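## Task

The shaft came out too far and spacers other than the red-brown one slid off. Put every grey spacer back on the shaft so they sit between the two blocks, and drive the shaft fully home into the large housing block. The red-brown spacer must stay off the shaft.

## Robot and tools

Robot: two seven-joint arms, left_arm and right_arm, each ending in a parallel two-finger gripper. Base poses as calibrated: left_arm at (+0.017, +0.281, 0) m with a tiny yaw (quat_wxyz +1.000, 0, 0, +0.010); right_arm at (-0.024, -0.378, 0) m, unrotated. A two-camera stand is fixed behind them. Loose parts may occasionally get a brief push from outside.

Frame: everything is in the scene frame. Origin sits at table height halfway between the nominal bases; +z points up, +x points out over the table, and left_arm is on the +y side (image left/right does not match arm names). Printed hand positions and orientations may be off by a few centimetres, more when an arm reaches far. A gripper's fingers point along its own +z and open and close along its own y. end_effector_position marks the spot between the pads when closed, roughly 2 cm short of the fingertips; closing pushes the tips about 10 mm further forward, mostly while the pads are still more than 40 mm apart.

Row layout (used by execute_actions and move): one flat list of 14 numbers covering both arms, each in -1 to 1. First seven are left_arm: dx, dy, dz, rx, ry, rz, opening; next seven are right_arm in the same order. dx..rz are an offset, not a pose: they are measured from that arm's Hand target as it stood when the action or move began, along scene axes, with rotation about the Hand target's position. rx, ry, rz form a single rotation vector. Scale: 1.0 equals 0.6 m or 180 degrees. A translation longer than 1.0 may be scaled down along its direction. Opening is absolute: +1 fully open (0.084 m), -1 closed. Sending 0 for all six pose numbers re-commands the current Hand target; a 0 for opening is a real command (half open), so resend the present opening to leave a gripper alone.

execute_actions(actions, cameras): actions is a list of actions; each action is up to 15 rows, one per 1/30 s step, and a short action repeats its last row to fill 15 steps. Every row within an action counts from the same start pose, so repeating an offset in a new action moves further. An empty list returns the state plus images. cameras: names to show, ["all"], or []; an unknown name voids the call.

move(target, speed, blend, opening_speed, blocking, cameras): straight-line path for each gripper toward target, which is one 14-number row or a list of up to 15 rows; all rows are offsets from the same starting Hand targets, not chained. speed is path top speed in m/s, 0.002 to 1 (default 0.25), turn rate capped at twice that in rad/s; one value or one per target. blend in metres rounds corners of a list (0 means stop at each). opening_speed is the rate of opening change per second on the -1..1 scale, at least 0.2. blocking=false returns early while the move continues. Paths share a 10 s cap and do not avoid obstacles or the other arm; faster moves lag, stray and strike harder, and targets set deep past a contact press harder. The result adds a move: line with the ending (done, off_target, moving, held, fault) and any limits (paced means a clipped pose, held means checks withheld steps). done means within 3 mm and 2 degrees; neither done nor off_target tells you about contact.

wait(seconds 0 to 10, cameras): lets time pass holding last commands. stop(cameras): brakes a running move. zoom_image(camera, region [x0, y0, x1, y1] in pixels, at most 504 each way): closer look at the newest image of cam_head_left, cam_head_right, cam_high, cam_low, cam_left_wrist or cam_right_wrist, all 896x504. clear_fault(arm): clears a reported torque fault on left_arm or right_arm. finished_scene(scene): ends the current scene, given its number; irreversible.

Control behaviour: each step the commanded pose is clipped to within 70 mm and 16 degrees of the measured pose, then reached by damped inverse kinematics, favouring position. Hand target in a result is the last commanded pose after clipping; a gripper often rests short of it, and any new command, even all zeros, asks for it again. To stop pressing on something, command the target back beyond the gripper. Large wrist turns may swing the elbow. A clearance check blocks commands that bring the arms too close, though it does not always prevent contact.

Results: end_effector_position (m), end_effector_quat_wxyz, velocities (m/s, rad/s), Joint positions (last number is finger opening in m), joint torques (including gravity, noisy, positive toward larger joint values), grip_measured on the -1..1 scale, Tool commands, and a Wrist depth line: a 7x7 grid per wrist camera of median distances 172 to 3000 mm, '-' for no value. Velocities are omitted when joints read within noise.

Gripping: command an opening clearly below grip_measured to hold; lower squeezes harder, up to about 24 N per pad.

Avoid: parts falling or leaving the table, releasing moving parts, fast hits on the housing blocks or table, hard shoves, any contact between the arms or one gripper closing on the other's fingers. Contact torque reaching a joint load limit (waist 44.1, shoulder 44.3, upper arm roll, elbow and forearm roll 28.2, wrist pitch 15.2, wrist roll 15.8 N m) triggers a torque fault; so do a motor stuck at its torque limit for 1 s or prolonged overload. Holding loads, stretched arms or pushing at unreachable poses heat motors; MOTOR HOT appears at 65 °C and at 80 °C the arm is braked for 30 to 60 s or more.

Each tool is called after "Emit:" as name([rows], argument=value, ...), one row to a line, values as JSON.

## Session

Emit:
execute_actions(actions=[])

Scene clock: 0.00 s.
left_arm: end_effector_position=(+0.5951, +0.3601, +0.1989) grip_measured=+1.00 end_effector_quat_wxyz=(-0.046, +0.902, -0.421, +0.088) | right_arm: end_effector_position=(+0.6098, -0.3585, +0.1452) grip_measured=+1.00 end_effector_quat_wxyz=(-0.029, +0.684, -0.640, +0.349)
Joint positions: left_arm=[0.156 0.255 -0.038 1.295 -0.013 0.843 1.021 0.084] | right_arm=[0.357 0.409 -0.264 1.209 -0.972 0.481 2.453 0.084]
Joint velocities: within noise
Joint torques (N m): no reading
Wrist depth (mm): cam_left_wrist=[985 387 374 362 352 341 330 / 391 381 368 357 346 336 327 / 391 376 362 353 342 333 322 / 383 370 358 348 337 328 317 / 378 366 353 342 333 323 314 / 371 360 347 338 328 319 310 / 367 355 342 333 324 315 306] | cam_right_wrist=[1008 1168 546 474 408 364 326 / 997 1155 505 440 382 342 309 / 991 1103 471 409 365 326 293 / 984 1054 440 385 346 311 281 / 948 460 413 365 329 297 270 / 940 431 389 344 311 283 258 / 929 408 364 324 296 270 250]
Hand target: left_arm +0.5951, +0.3601, +0.1989; -0.046, +0.902, -0.421, +0.088 | right_arm +0.6098, -0.3585, +0.1452; -0.029, +0.684, -0.640, +0.349
Tool commands: left_gripper/opening=+1.0 right_gripper/opening=+1.0

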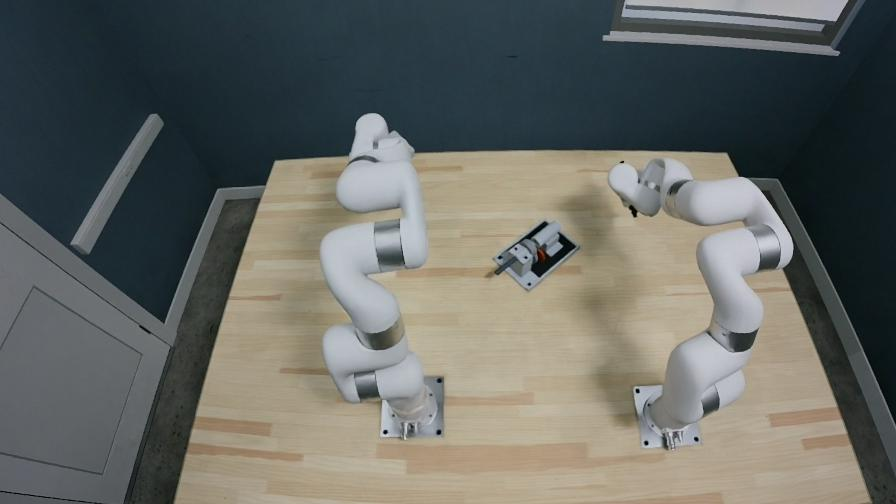

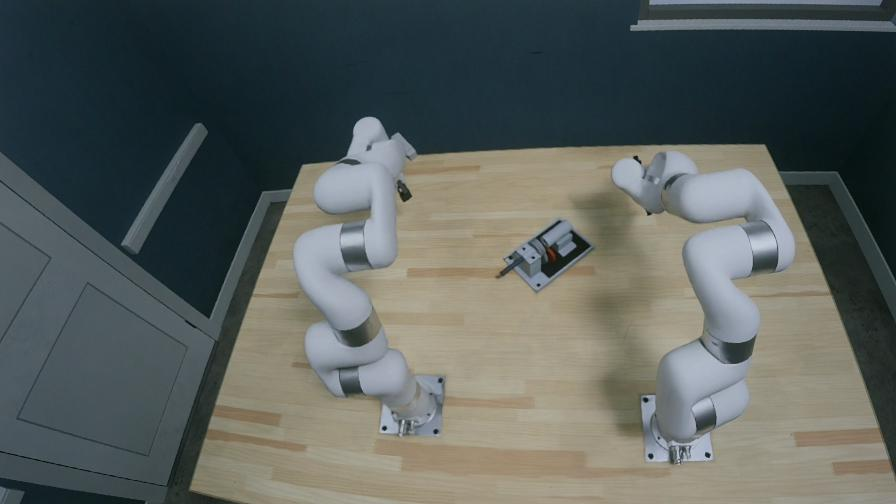

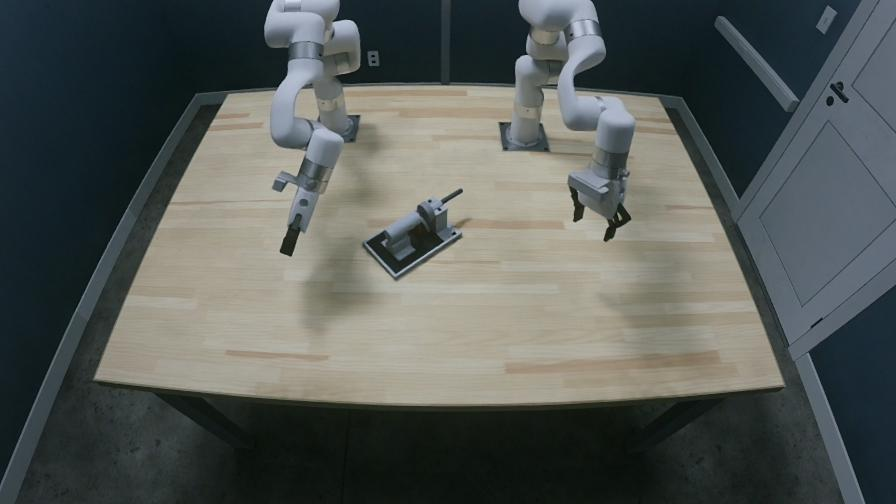

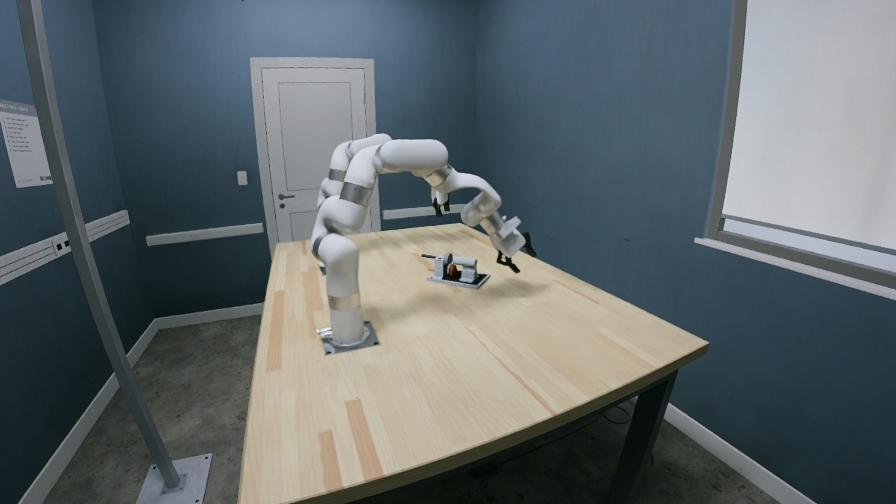

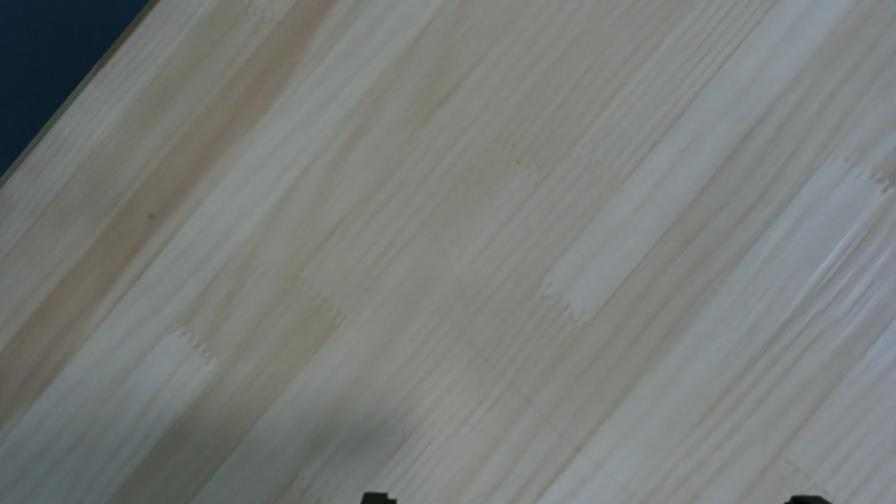

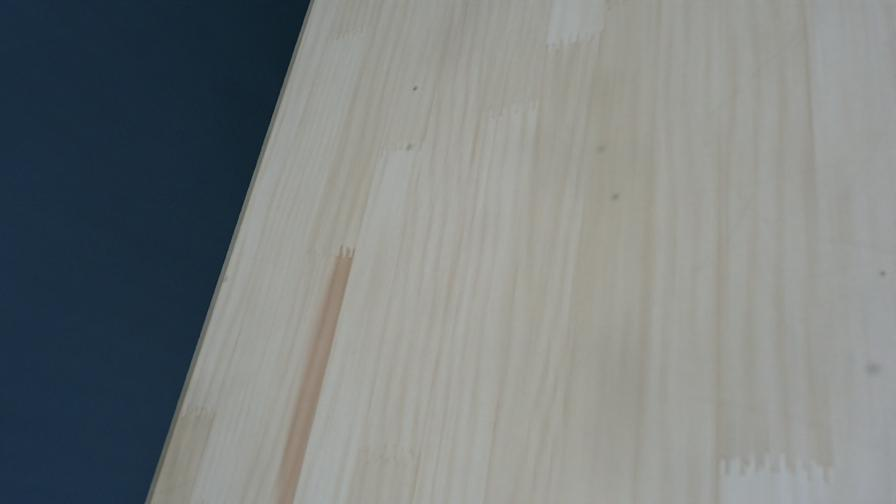

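Emit:
zoom_image(camera="cam_head_left", region=[480, 210, 600, 300])

Emit:
zoom_image(camera="cam_head_right", region=[485, 205, 605, 295])

Emit:
zoom_image(camera="cam_high", region=[350, 180, 480, 285])

Emit:
zoom_image(camera="cam_low", region=[410, 240, 510, 300])

Scaled by 4.200 from the camera's 896x504 image, which has a finer 1280x720 frame.

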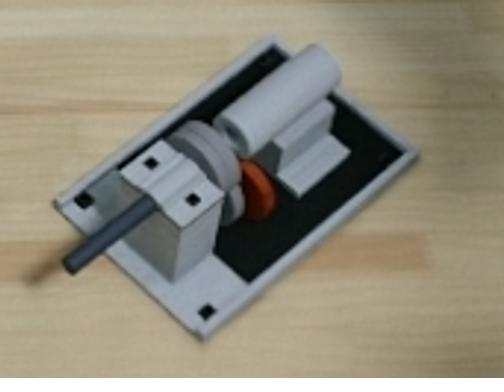

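Scaled by 4.200 from the camera's 896x504 image, which has a finer 1280x720 frame.

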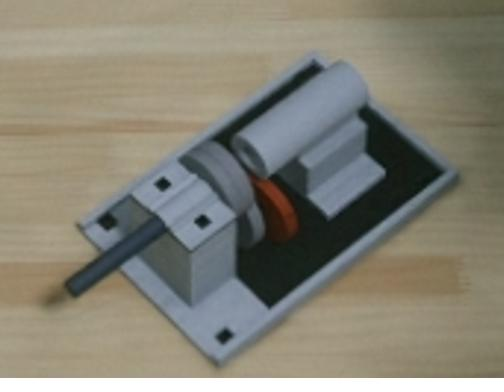

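Scaled by 3.877 from the camera's 896x504 image, which has a finer 1280x720 frame.

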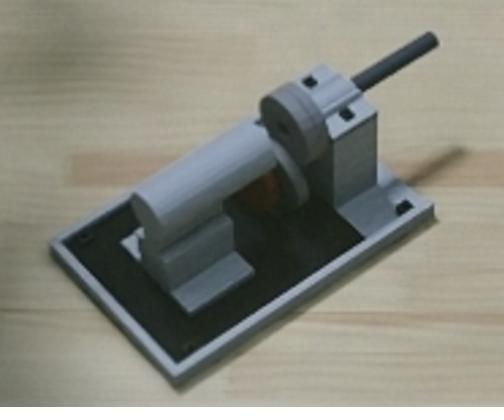

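Scaled by 5.040 from the camera's 896x504 image, which has a finer 1280x720 frame.

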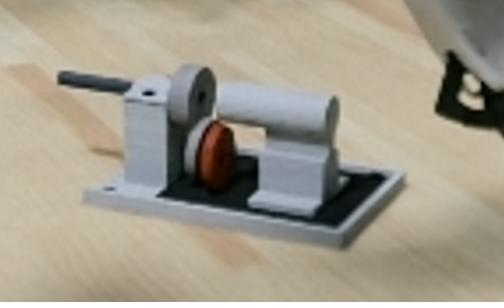

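Emit:
move(target=[-0.292, -0.467, 0.217, -0.003, 0.063, 0, 1, 0,0,0,0,0,0,1], cameras=["cam_left_wrist", "cam_head_left", "cam_head_right"])

Scene clock: 2.93 s.
left_arm: end_effector_position=(+0.4199, +0.0799, +0.3290) grip_measured=+1.00 end_effector_quat_wxyz=(+0.001, +0.906, -0.423, +0.000) | right_arm: end_effector_position=(+0.6098, -0.3585, +0.1452) grip_measured=+1.00 end_effector_quat_wxyz=(-0.029, +0.684, -0.640, +0.349)
Joint positions: left_arm=[-0.142 -0.104 -0.321 1.297 -0.035 1.396 0.438 0.084] | right_arm=[0.357 0.409 -0.264 1.209 -0.972 0.481 2.453 0.084]
Joint torques (N m): left_arm=[-2.68 -19.7 -0.09 19.89 0.33 -1.73 -0.78] | right_arm=[0.07 -30.2 -2.27 12.14 0.48 -1.03 0.17]
Wrist depth (mm): cam_left_wrist=[462 459 461 461 423 460 462 / 462 461 462 461 400 463 462 / 460 461 462 460 375 462 461 / 460 460 460 460 376 462 464 / 458 460 461 460 462 462 462 / 458 460 460 461 461 463 461 / 460 460 459 462 461 461 461] | cam_right_wrist=[1010 1170 547 475 408 365 326 / 998 1158 505 439 382 342 309 / 994 1100 471 409 364 326 293 / 983 1054 441 384 346 311 280 / 949 460 413 364 329 297 270 / 940 431 388 343 311 283 258 / 927 409 364 324 296 269 250]
Hand target: left_arm +0.4199, +0.0799, +0.3291; +0.001, +0.906, -0.423, +0.000 | right_arm +0.6098, -0.3585, +0.1452; -0.029, +0.684, -0.640, +0.349
Off the commanded pose: left_arm 0.000 m, 0 deg | right_arm 0.000 m, 0 deg.
move: done
Images, in order (width x height): cam_head_left 896x504, cam_head_right 896x504, cam_left_wrist 896x504.

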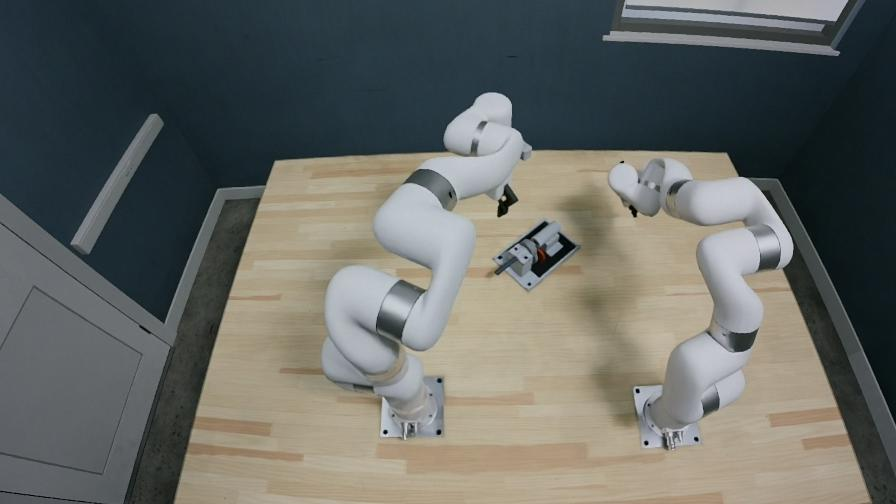

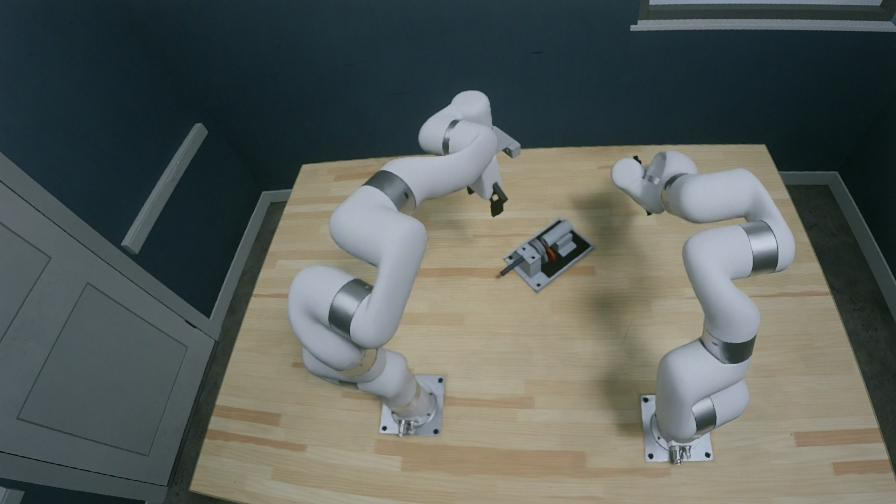

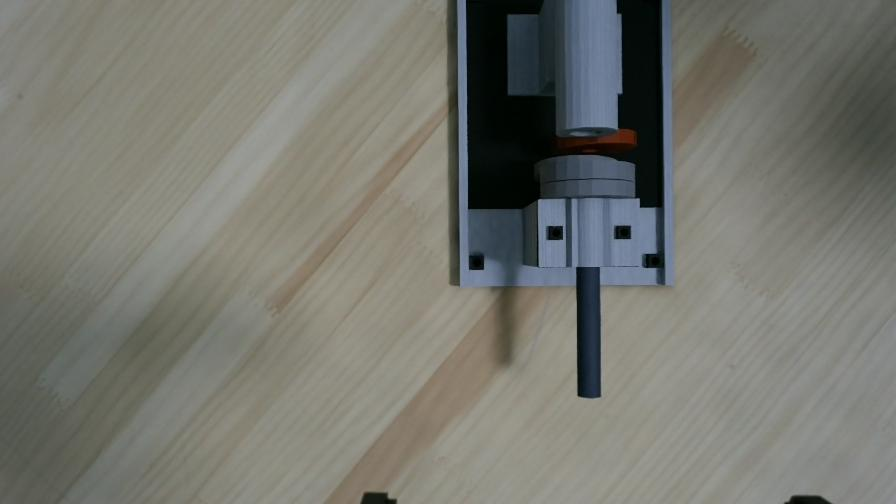

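Emit:
zoom_image(camera="cam_left_wrist", region=[440, 0, 700, 290])

Scaled by 1.738 from the camera's 896x504 image, which has a finer 1280x720 frame.

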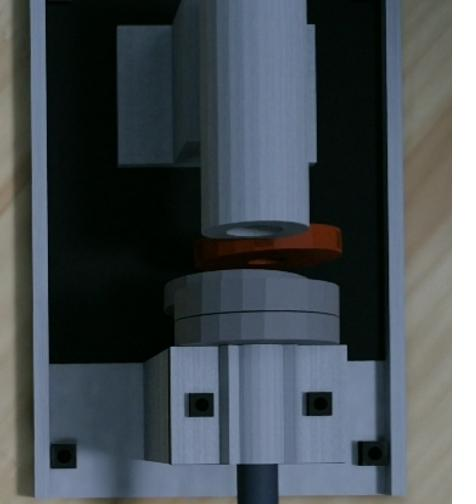

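Emit:
move(target=[-0.1, 0.35, 0, 0, 0, 0, 1, -0.6, 0.398, 0.142, 0.239, -0.069, 0.200, 1], cameras=["cam_right_wrist", "cam_head_left"])

Scene clock: 7.67 s.
left_arm: end_effector_position=(+0.3599, +0.2899, +0.3291) grip_measured=+1.00 end_effector_quat_wxyz=(+0.001, +0.906, -0.423, +0.000) | right_arm: end_effector_position=(+0.2498, -0.1197, +0.2305) grip_measured=+1.00 end_effector_quat_wxyz=(-0.443, +0.746, -0.478, +0.138)
Joint positions: left_arm=[0.018 -0.461 -0.01 0.966 -0.005 1.428 0.903 0.084] | right_arm=[0.218 -0.702 0.184 0.096 -1.112 -0.388 2.821 0.084]
Joint torques (N m): left_arm=[2.08 -16.74 0.9 15.78 0.74 -1.7 0.83] | right_arm=[-2.63 -6.29 -0.43 9.95 2.47 -1.92 -0.73]
Wrist depth (mm): cam_left_wrist=[460 460 461 461 462 462 462 / 461 462 461 462 462 462 463 / 462 460 459 460 461 462 463 / 459 458 459 461 462 460 463 / 459 462 459 460 461 459 460 / 460 459 461 460 460 461 461 / 458 461 460 462 462 462 463] | cam_right_wrist=[1155 1260 660 462 388 341 292 / 1217 1330 693 374 395 348 301 / 1285 1411 703 372 396 361 308 / 1335 1483 739 404 393 362 314 / 1408 1582 782 600 376 373 322 / 1490 1694 844 629 448 392 332 / 1585 1813 900 649 470 407 340]
Hand target: left_arm +0.3599, +0.2899, +0.3291; +0.001, +0.906, -0.423, +0.000 | right_arm +0.2498, -0.1197, +0.2304; -0.443, +0.746, -0.478, +0.138
Off the commanded pose: left_arm 0.000 m, 0 deg | right_arm 0.000 m, 0 deg.
move: done
Images, in order (width x height): cam_head_left 896x504, cam_right_wrist 896x504.

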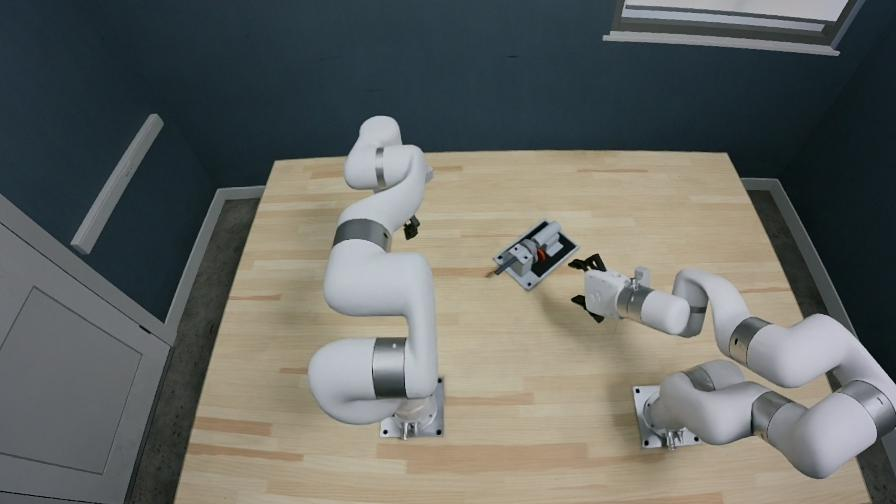

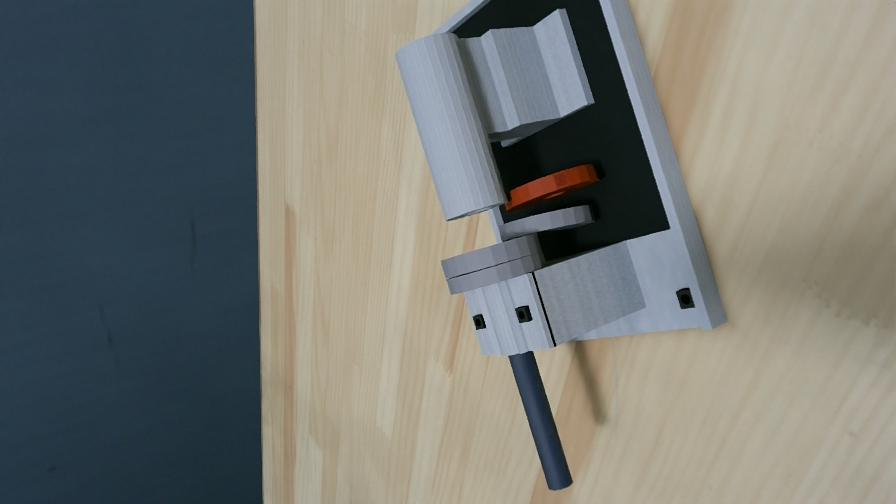

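Emit:
zoom_image(camera="cam_right_wrist", region=[390, 130, 690, 360])

Scaled by 1.680 from the camera's 896x504 image, which has a finer 1280x720 frame.

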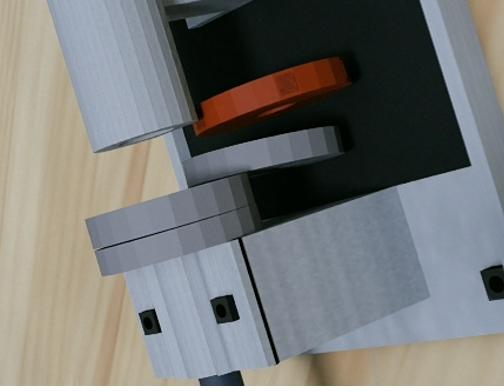

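Emit:
move(target=[0, 0, 0, 0, 0, 0, 1, 0.3, 0.167, 0.166, -0.2277, 0.2072, 0.078, 1], cameras=["cam_right_wrist", "cam_head_left"])

Scene clock: 15.20 s.
left_arm: end_effector_position=(+0.3599, +0.2899, +0.3291) grip_measured=+1.00 end_effector_quat_wxyz=(+0.001, +0.906, -0.423, +0.000) | right_arm: end_effector_position=(+0.4290, -0.0201, +0.3295) grip_measured=+1.00 end_effector_quat_wxyz=(-0.157, +0.892, -0.416, +0.078)
Joint positions: left_arm=[0.018 -0.461 -0.01 0.966 -0.005 1.428 0.903 0.084] | right_arm=[0.738 0.863 -0.378 2.707 -2.811 -1.517 4.593 0.084]
Joint torques (N m): left_arm=[1.9 -16.51 1.01 15.73 0.64 -1.74 0.79] | right_arm=[2.83 -32.07 -3.95 10.18 0.88 -1.27 -0.47]
Wrist depth (mm): cam_left_wrist=[460 459 460 461 462 461 461 / 461 461 461 461 462 461 463 / 459 459 461 461 462 462 462 / 461 460 460 460 461 462 462 / 459 460 461 460 461 462 462 / 458 460 459 461 461 460 463 / 459 460 460 460 460 460 462] | cam_right_wrist=[1182 574 538 499 463 438 409 / 1196 575 537 497 455 420 407 / 618 574 537 496 454 414 409 / 627 574 537 497 453 374 409 / 628 573 538 496 454 419 408 / 629 573 537 497 467 355 410 / 625 573 536 495 461 426 410]
Hand target: left_arm +0.3599, +0.2899, +0.3291; +0.001, +0.906, -0.423, +0.000 | right_arm +0.4298, -0.0195, +0.3300; -0.033, +0.906, -0.422, +0.016
Off the commanded pose: left_arm 0.000 m, 0 deg | right_arm 0.001 m, 20 deg; orientation clipped.
elbow stopped short (right arm): the move would have taken joint 4 (elbow) straighter than the controller allows.
move: off_target (right_arm); limits=paced
Images, in order (width x height): cam_head_left 896x504, cam_right_wrist 896x504.

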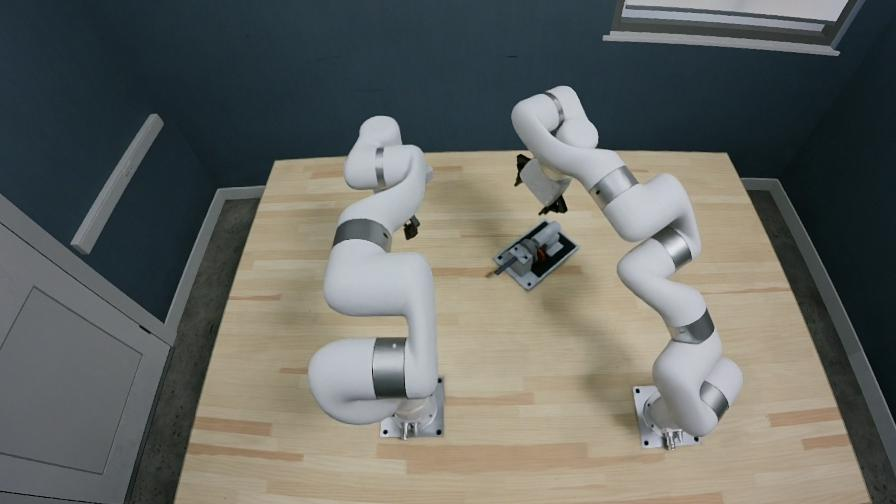

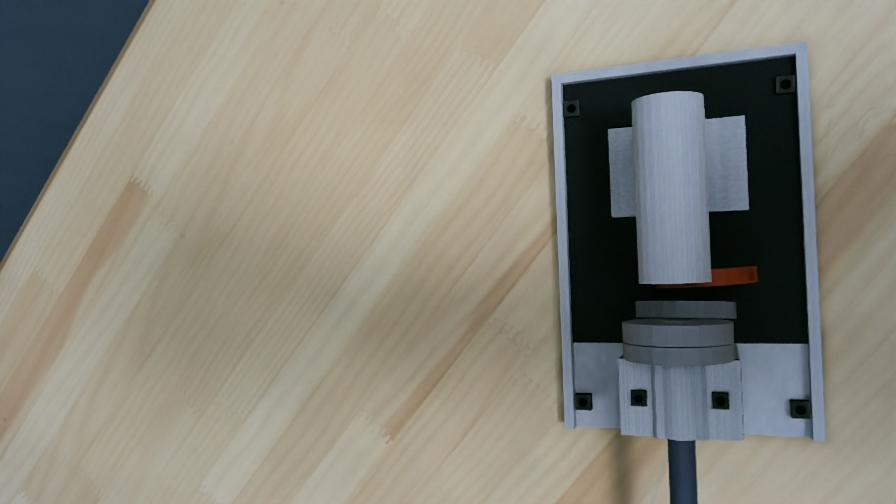

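Emit:
move(target=[0, 0, 0, 0, 0, 0, 1, -0.3, -0.167, -0.166, 0.2154, -0.1877, -0.0765, 1])

Emit:
move(target=[0, 0, 0, 0, 0, 0, 1, 0.6, -0.398, -0.142, -0.239, 0.069, -0.2, 1])

Scene clock: 18.20 s.
left_arm: end_effector_position=(+0.3599, +0.2899, +0.3291) grip_measured=+1.00 end_effector_quat_wxyz=(+0.001, +0.906, -0.423, +0.000) | right_arm: end_effector_position=(+0.2498, -0.1197, +0.2304) grip_measured=+1.00 end_effector_quat_wxyz=(-0.443, +0.746, -0.478, +0.138)
Joint positions: left_arm=[0.018 -0.461 -0.01 0.966 -0.005 1.428 0.903 0.084] | right_arm=[0.635 -0.608 0.118 0.45 -3.03 -0.092 4.944 0.084]
Joint torques (N m): left_arm=[2.04 -16.54 0.87 15.84 0.63 -1.67 0.76] | right_arm=[-1.91 -9.36 0.87 12.31 0.77 -0.09 -0.59]
Wrist depth (mm): cam_left_wrist=[460 461 461 462 464 462 463 / 460 461 462 462 461 463 461 / 459 461 460 461 462 461 462 / 459 458 462 460 461 461 462 / 460 461 460 461 462 460 462 / 456 459 459 462 462 462 462 / 457 460 460 461 461 462 462] | cam_right_wrist=[1164 1257 665 466 394 341 293 / 1220 1335 699 375 393 350 301 / 1281 1411 710 373 396 356 308 / 1345 1496 747 534 392 362 316 / 1405 1574 791 598 374 375 324 / 1487 1694 856 625 452 393 333 / 1604 1818 912 655 474 409 341]
Hand target: left_arm +0.3599, +0.2899, +0.3291; +0.001, +0.906, -0.423, +0.000 | right_arm +0.2498, -0.1197, +0.2304; -0.443, +0.746, -0.478, +0.138
Off the commanded pose: left_arm 0.000 m, 0 deg | right_arm 0.000 m, 0 deg.
move: done; limits=paced

Scene clock: 21.07 s.
left_arm: end_effector_position=(+0.3599, +0.2899, +0.3291) grip_measured=+1.00 end_effector_quat_wxyz=(+0.001, +0.906, -0.423, +0.000) | right_arm: end_effector_position=(+0.6098, -0.3585, +0.1452) grip_measured=+1.00 end_effector_quat_wxyz=(-0.029, +0.683, -0.640, +0.349)
Joint positions: left_arm=[0.018 -0.461 -0.01 0.966 -0.005 1.428 0.903 0.084] | right_arm=[0.349 0.795 -0.068 1.87 -3.922 -0.801 5.441 0.084]
Joint torques (N m): left_arm=[1.94 -16.57 0.88 15.98 0.56 -1.71 0.8] | right_arm=[-2.55 -33.34 -1.23 12.43 -0.6 -1.57 -0.58]
Wrist depth (mm): cam_left_wrist=[461 461 460 462 462 462 461 / 459 462 461 461 462 461 463 / 461 461 461 460 462 462 462 / 460 459 460 461 462 461 462 / 460 458 460 461 462 462 462 / 460 460 460 460 462 462 461 / 460 458 461 461 460 460 461] | cam_right_wrist=[1003 1166 548 476 408 364 326 / 994 1155 508 441 382 343 308 / 992 1103 473 409 365 326 293 / 981 1050 442 387 347 311 281 / 946 470 416 366 329 298 270 / 936 433 390 344 311 284 258 / 925 408 367 325 297 270 250]
Hand target: left_arm +0.3599, +0.2899, +0.3291; +0.001, +0.906, -0.423, +0.000 | right_arm +0.6098, -0.3585, +0.1452; -0.029, +0.683, -0.640, +0.349
Off the commanded pose: left_arm 0.000 m, 0 deg | right_arm 0.000 m, 0 deg.
move: done

Emit:
move([
  [0,0,0,0,0,0,1, -0.1,0,0.2,0.191,-0.202,0.239,1],
  [0,0,0,0,0,0,1, -0.1,0,0.2,0.1382,-0.2513,0.1869,1],
  [0,0,0,0,0,0,1, -0.1,0,0.2,0.0827,-0.2337,0.1231,1],
  [0,0,0,0,0,0,1, -0.1,0,0.2,0.0571,-0.1623,0.0853,1],
  [0,0,0,0,0,0,1, -0.1,0,0.2,0.0748,-0.0789,0.0934,1],
], speed=0.4)

Scene clock: 29.37 s.
left_arm: end_effector_position=(+0.3599, +0.2899, +0.3291) grip_measured=+1.00 end_effector_quat_wxyz=(+0.001, +0.906, -0.423, +0.000) | right_arm: end_effector_position=(+0.5498, -0.3587, +0.2649) grip_measured=+1.00 end_effector_quat_wxyz=(-0.281, +0.709, -0.541, +0.354)
Joint positions: left_arm=[0.018 -0.461 -0.01 0.966 -0.005 1.428 0.903 0.084] | right_arm=[0.154 0.052 -0.276 1.086 -2.263 -0.158 3.52 0.084]
Joint torques (N m): left_arm=[2.02 -16.44 0.82 16.06 0.46 -1.7 0.73] | right_arm=[3.03 -25.77 -2.13 10.8 1.97 0.27 -0.4]
Wrist depth (mm): cam_left_wrist=[462 462 461 462 461 462 462 / 459 461 461 461 462 462 463 / 459 461 461 462 462 462 462 / 461 460 461 461 461 462 461 / 461 459 460 460 461 462 463 / 460 459 459 462 460 462 463 / 459 461 459 461 460 462 462] | cam_right_wrist=[889 965 1086 1222 563 474 398 / 902 995 1107 1226 549 460 391 / 916 1008 1123 1230 534 450 381 / 940 1020 1149 1228 521 441 375 / 953 1040 1153 1233 509 431 368 / 963 1054 1184 595 497 420 362 / 983 1067 1201 573 480 412 353]
Hand target: left_arm +0.3599, +0.2899, +0.3291; +0.001, +0.906, -0.423, +0.000 | right_arm +0.5498, -0.3585, +0.2652; -0.237, +0.713, -0.562, +0.346
Off the commanded pose: left_arm 0.000 m, 0 deg | right_arm 0.000 m, 6 deg.
move: off_target (right_arm)

Emit:
move(target=[0,0,0,0,0,0,1, 0,0,0,-0.0772,-0.1286,-0.0945,1], speed=0.4)

Scene clock: 31.83 s.
left_arm: end_effector_position=(+0.3599, +0.2899, +0.3291) grip_measured=+1.00 end_effector_quat_wxyz=(+0.001, +0.906, -0.423, +0.000) | right_arm: end_effector_position=(+0.5498, -0.3585, +0.2652) grip_measured=+1.00 end_effector_quat_wxyz=(-0.204, +0.563, -0.556, +0.576)
Joint positions: left_arm=[0.018 -0.461 -0.01 0.966 -0.005 1.428 0.903 0.084] | right_arm=[0.312 -0.011 -0.108 0.812 -2.103 0.74 3.55 0.084]
Joint torques (N m): left_arm=[1.99 -16.44 0.84 16.03 0.38 -1.75 0.68] | right_arm=[3.07 -16.81 1.44 13.21 1.06 1.12 0.69]
Wrist depth (mm): cam_left_wrist=[460 461 461 462 461 462 462 / 461 460 461 462 461 462 462 / 459 460 460 463 462 462 463 / 458 459 462 463 462 464 464 / 459 459 462 461 462 461 462 / 461 459 459 462 460 461 464 / 459 459 459 462 461 461 463] | cam_right_wrist=[1107 1176 1273 1394 1526 1645 591 / 1071 1139 1226 1337 1455 709 552 / 1034 1101 1182 1283 1397 650 516 / 1008 1071 1151 1244 1350 604 488 / 985 1039 1114 1209 1295 568 463 / 959 1014 1081 1162 1244 545 435 / 927 984 1048 1121 1188 519 418]
Hand target: left_arm +0.3599, +0.2899, +0.3291; +0.001, +0.906, -0.423, +0.000 | right_arm +0.5498, -0.3585, +0.2652; -0.204, +0.563, -0.556, +0.576
Off the commanded pose: left_arm 0.000 m, 0 deg | right_arm 0.000 m, 0 deg.
move: done

Emit:
move([
  [0,0,0,0,0,0,1, -0.1,0,0.15,0.0384,0.4248,0.1886,1],
  [0,0,0,0,0,0,1, -0.2,0.564,0.108,0.0384,0.4248,0.1886,1],
], speed=0.35, cameras=["cam_right_wrist","cam_head_right"])

Scene clock: 36.83 s.
left_arm: end_effector_position=(+0.3599, +0.2899, +0.3291) grip_measured=+1.00 end_effector_quat_wxyz=(+0.001, +0.906, -0.423, +0.000) | right_arm: end_effector_position=(+0.4298, -0.0201, +0.3300) grip_measured=+1.00 end_effector_quat_wxyz=(+0.000, +0.909, -0.417, +0.000)
Joint positions: left_arm=[0.018 -0.461 -0.01 0.966 -0.005 1.428 0.903 0.084] | right_arm=[0.85 0.384 -0.252 1.899 0.093 1.527 1.473 0.084]
Joint torques (N m): left_arm=[2.1 -16.28 0.91 16.15 0.28 -1.8 0.73] | right_arm=[-2.74 -27.4 -0.44 13.89 1.08 -0.87 0.66]
Wrist depth (mm): cam_left_wrist=[461 460 461 461 460 461 463 / 458 460 460 461 462 461 462 / 460 460 461 460 462 462 464 / 460 459 460 461 460 462 461 / 459 459 460 460 460 463 462 / 460 460 459 460 461 461 462 / 458 460 460 460 462 461 461] | cam_right_wrist=[461 461 461 458 458 458 457 / 461 461 459 451 450 457 457 / 461 460 460 445 445 457 457 / 461 460 459 451 450 458 457 / 461 460 459 451 451 457 457 / 460 460 459 446 451 457 456 / 460 459 460 458 458 458 457]
Hand target: left_arm +0.3599, +0.2899, +0.3291; +0.001, +0.906, -0.423, +0.000 | right_arm +0.4298, -0.0201, +0.3300; +0.000, +0.909, -0.417, +0.000
Off the commanded pose: left_arm 0.000 m, 0 deg | right_arm 0.000 m, 0 deg.
move: done; limits=paced
Images, in order (width x height): cam_head_right 896x504, cam_right_wrist 896x504.

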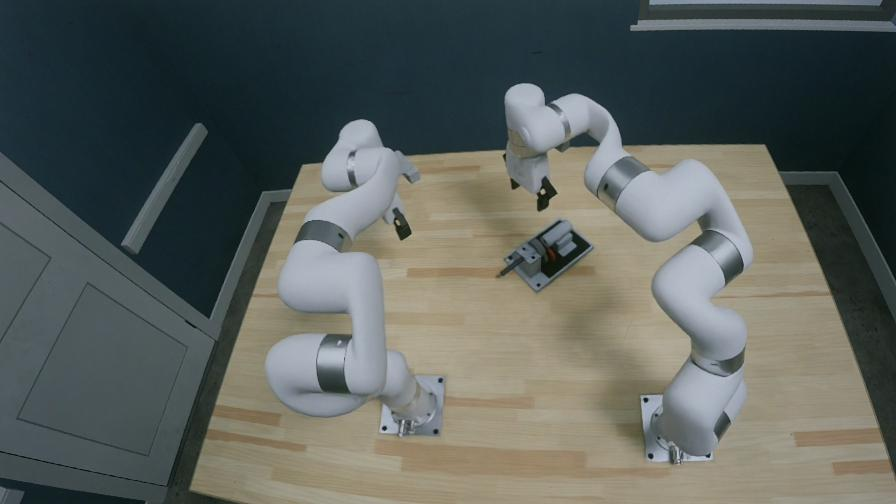

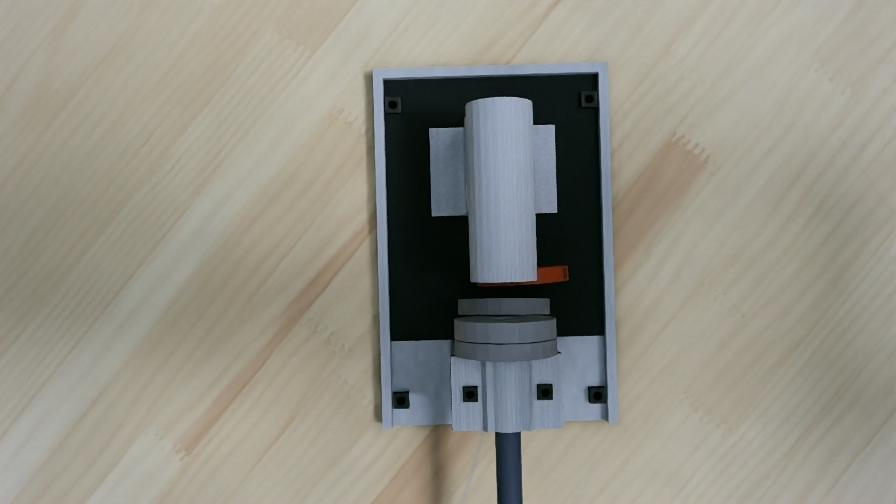

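Emit:
zoom_image(camera="cam_right_wrist", region=[370, 240, 620, 440])

Scaled by 2.016 from the camera's 896x504 image, which has a finer 1280x720 frame.

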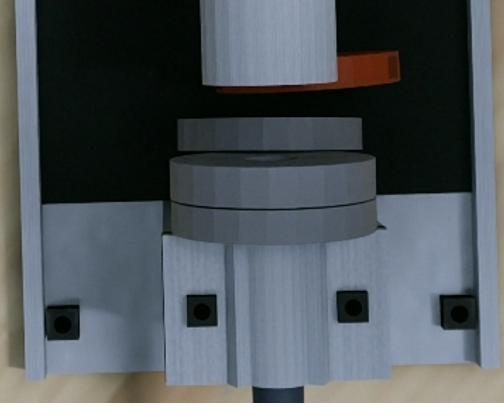

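Emit:
move([
  [0,0,0,0,0,0,1, -0.183,-0.233,0,-0.03,-0.3655,0.4467,1],
  [0,0,0,0,0,0,1, -0.183,-0.233,-0.383,-0.03,-0.3655,0.4467,1],
], speed=0.35, cameras=["cam_right_wrist","cam_head_right"])

Scene clock: 43.03 s.
left_arm: end_effector_position=(+0.3599, +0.2899, +0.3291) grip_measured=+1.00 end_effector_quat_wxyz=(+0.001, +0.906, -0.423, +0.000) | right_arm: end_effector_position=(+0.3200, -0.1599, +0.1002) grip_measured=+1.00 end_effector_quat_wxyz=(-0.171, +0.814, +0.297, +0.470)
Joint positions: left_arm=[0.018 -0.461 -0.01 0.966 -0.005 1.428 0.903 0.084] | right_arm=[0.822 0.483 -0.44 0.182 -0.34 -1.355 0.117 0.084]
Joint torques (N m): left_arm=[2 -16.26 0.74 16.24 0.24 -1.76 0.63] | right_arm=[2.81 -13.02 -0.78 3.59 1.3 -2.42 0.74]
Wrist depth (mm): cam_left_wrist=[461 460 460 462 461 462 462 / 460 461 461 462 461 462 462 / 460 461 461 460 461 462 462 / 458 460 460 462 461 462 462 / 457 461 462 460 463 462 461 / 459 460 459 460 460 463 462 / 459 459 459 461 459 462 461] | cam_right_wrist=[1653 1000 985 1533 1414 1253 1119 / 743 728 718 711 705 696 1126 / 545 540 536 533 526 519 513 / 454 427 290 272 278 279 412 / 390 386 385 280 292 301 359 / 340 326 324 301 301 307 308 / 292 291 289 280 276 268 268]
Hand target: left_arm +0.3599, +0.2899, +0.3291; +0.001, +0.906, -0.423, +0.000 | right_arm +0.3200, -0.1599, +0.1002; -0.171, +0.814, +0.297, +0.470
Off the commanded pose: left_arm 0.000 m, 0 deg | right_arm 0.000 m, 0 deg.
move: done
Images, in order (width x height): cam_head_right 896x504, cam_right_wrist 896x504.

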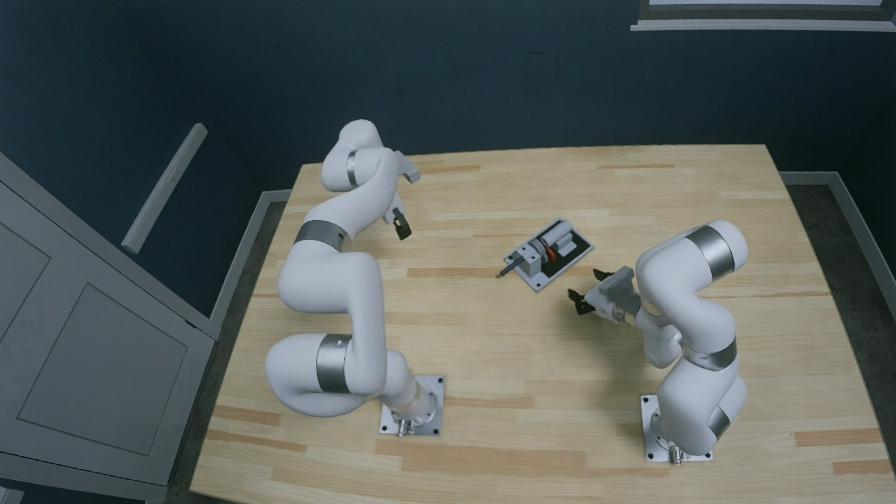

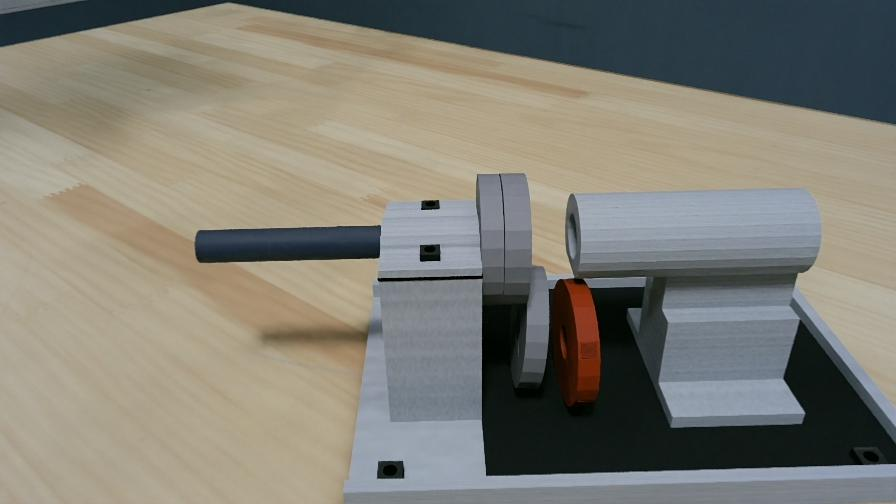

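Emit:
zoom_image(camera="cam_right_wrist", region=[460, 160, 680, 430])

Scaled by 1.867 from the camera's 896x504 image, which has a finer 1280x720 frame.

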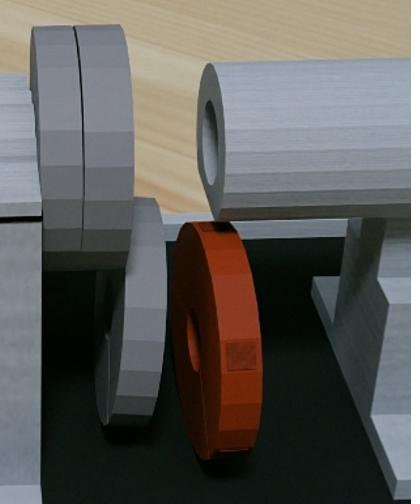

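Emit:
move(target=[0.1, -0.35, 0, 0, 0, 0, 1, 0.126, 0.052, -0.043, 0, 0, 0.0133, -0.45], speed=0.2, cameras=["cam_right_wrist","cam_left_wrist"])

Scene clock: 48.97 s.
left_arm: end_effector_position=(+0.4198, +0.0799, +0.3291) grip_measured=+1.00 end_effector_quat_wxyz=(+0.001, +0.906, -0.423, +0.000) | right_arm: end_effector_position=(+0.3956, -0.1287, +0.0744) grip_measured=-0.47 end_effector_quat_wxyz=(-0.181, +0.807, +0.314, +0.466)
Joint positions: left_arm=[-0.14 -0.105 -0.324 1.297 -0.035 1.396 0.438 0.084] | right_arm=[0.746 0.639 -0.426 0.489 -0.442 -1.241 0.206 0.024]
Joint torques (N m): left_arm=[-2.67 -19.89 -0.2 19.72 0.71 -1.71 -0.81] | right_arm=[-2.75 -18.64 -2.1 4.95 -0.69 -1.45 0.77]
Wrist depth (mm): cam_left_wrist=[462 463 460 462 423 463 352 / 460 461 461 462 400 463 368 / 461 460 461 460 377 461 359 / 461 459 461 460 376 462 462 / 462 460 459 462 461 462 462 / 459 458 460 461 460 461 462 / 460 458 460 460 462 462 460] | cam_right_wrist=[896 885 867 1506 1345 1205 1061 / 652 643 636 583 623 613 1053 / 482 477 474 468 463 460 456 / 402 398 221 191 200 199 198 / 329 213 196 192 199 198 198 / 300 288 199 205 271 219 222 / 258 257 217 221 242 226 228]
Hand target: left_arm +0.4199, +0.0799, +0.3291; +0.001, +0.906, -0.423, +0.000 | right_arm +0.3956, -0.1287, +0.0744; -0.181, +0.807, +0.314, +0.466
Off the commanded pose: left_arm 0.000 m, 0 deg | right_arm 0.000 m, 0 deg.
move: done
Images, in order (width x height): cam_left_wrist 896x504, cam_right_wrist 896x504.

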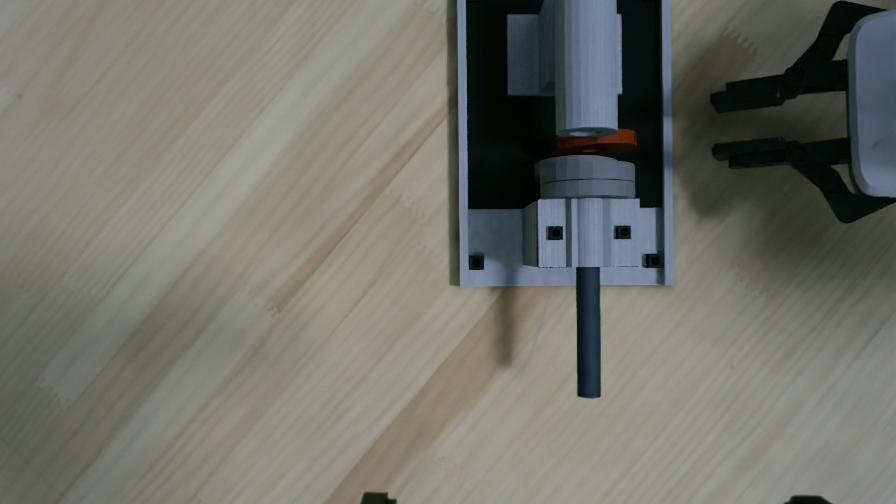

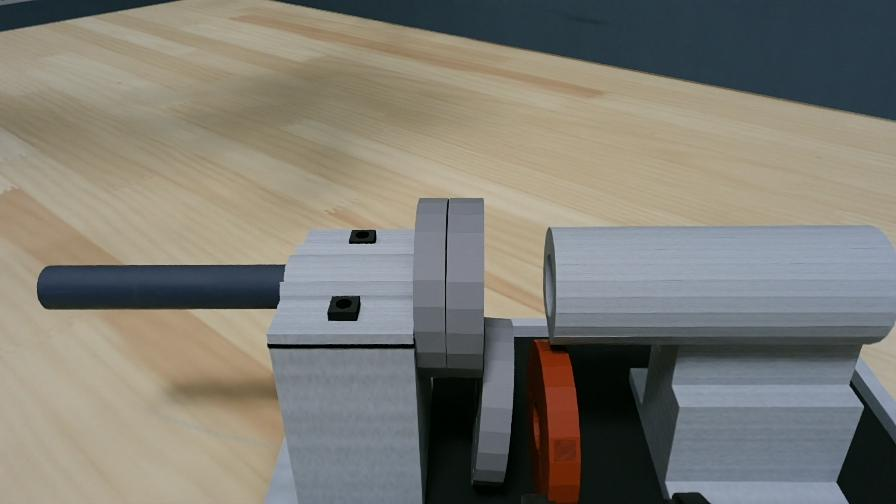

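Emit:
move(target=[0, 0, 0, 0, 0, 0, 1, 0.0592, 0.0573, -0.0475, 0, 0, 0, -0.45], speed=0.06, cameras=["cam_right_wrist","cam_left_wrist"])

Scene clock: 50.87 s.
left_arm: end_effector_position=(+0.4199, +0.0799, +0.3291) grip_measured=+1.00 end_effector_quat_wxyz=(+0.001, +0.906, -0.423, +0.000) | right_arm: end_effector_position=(+0.4311, -0.0943, +0.0459) grip_measured=-0.47 end_effector_quat_wxyz=(-0.181, +0.807, +0.314, +0.466)
Joint positions: left_arm=[-0.14 -0.105 -0.324 1.297 -0.035 1.396 0.438 0.084] | right_arm=[0.748 0.771 -0.37 0.679 -0.381 -1.183 0.248 0.024]
Joint torques (N m): left_arm=[-2.64 -19.67 -0.12 19.8 0.74 -1.7 -0.8] | right_arm=[-2.81 -22.26 -2.57 5.26 1.43 -1.63 0.73]
Wrist depth (mm): cam_left_wrist=[461 462 460 460 424 455 351 / 462 461 463 460 401 404 347 / 460 462 462 461 377 412 357 / 459 461 460 460 377 462 463 / 460 460 461 461 462 461 461 / 459 458 459 461 461 461 461 / 461 458 460 460 458 460 460] | cam_right_wrist=[771 757 741 733 1262 1168 1031 / 557 549 544 538 531 524 520 / 411 434 432 425 397 394 390 / 362 - - - - - - / - - - - - - - / 248 - - - 230 217 - / 221 - - - - 206 -]
Hand target: left_arm +0.4199, +0.0799, +0.3291; +0.001, +0.906, -0.423, +0.000 | right_arm +0.4311, -0.0943, +0.0459; -0.181, +0.807, +0.314, +0.466
Off the commanded pose: left_arm 0.000 m, 0 deg | right_arm 0.000 m, 0 deg.
move: done
Images, in order (width x height): cam_left_wrist 896x504, cam_right_wrist 896x504.

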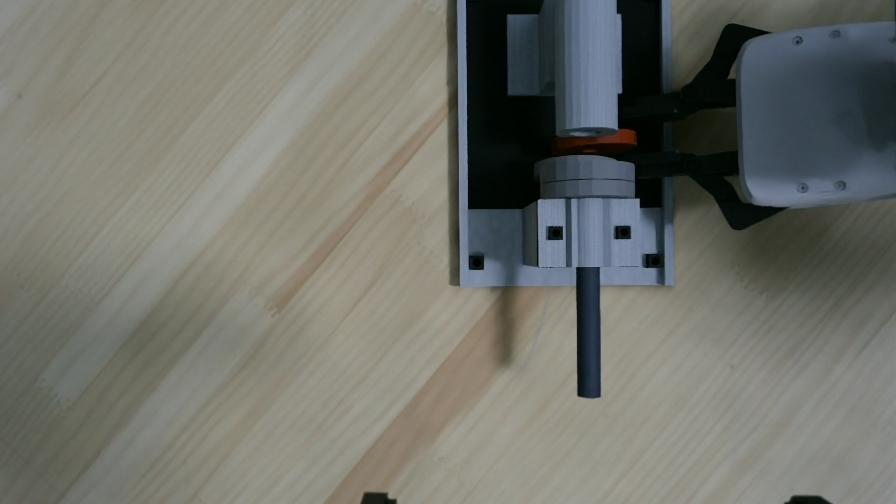

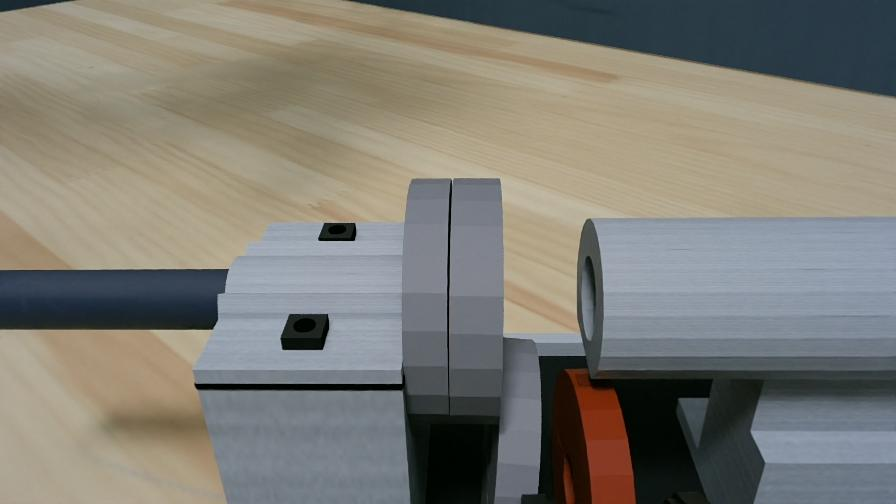

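Emit:
zoom_image(camera="cam_left_wrist", region=[510, 60, 760, 220])

Emit:
zoom_image(camera="cam_right_wrist", region=[440, 320, 760, 504])

Scaled by 2.016 from the camera's 896x504 image, which has a finer 1280x720 frame.

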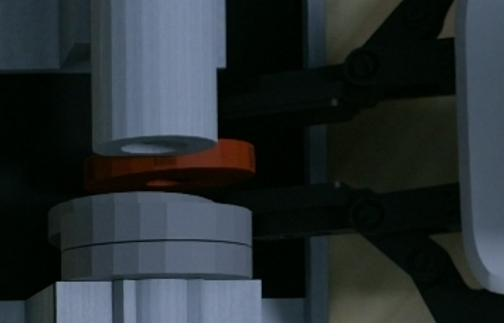

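Scaled by 1.575 from the camera's 896x504 image, which has a finer 1280x720 frame.

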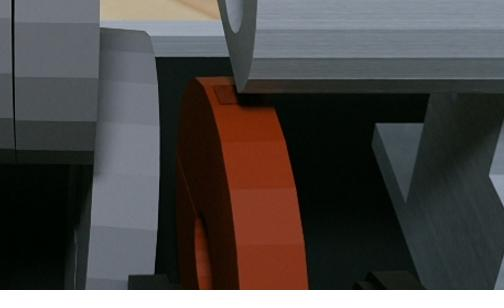

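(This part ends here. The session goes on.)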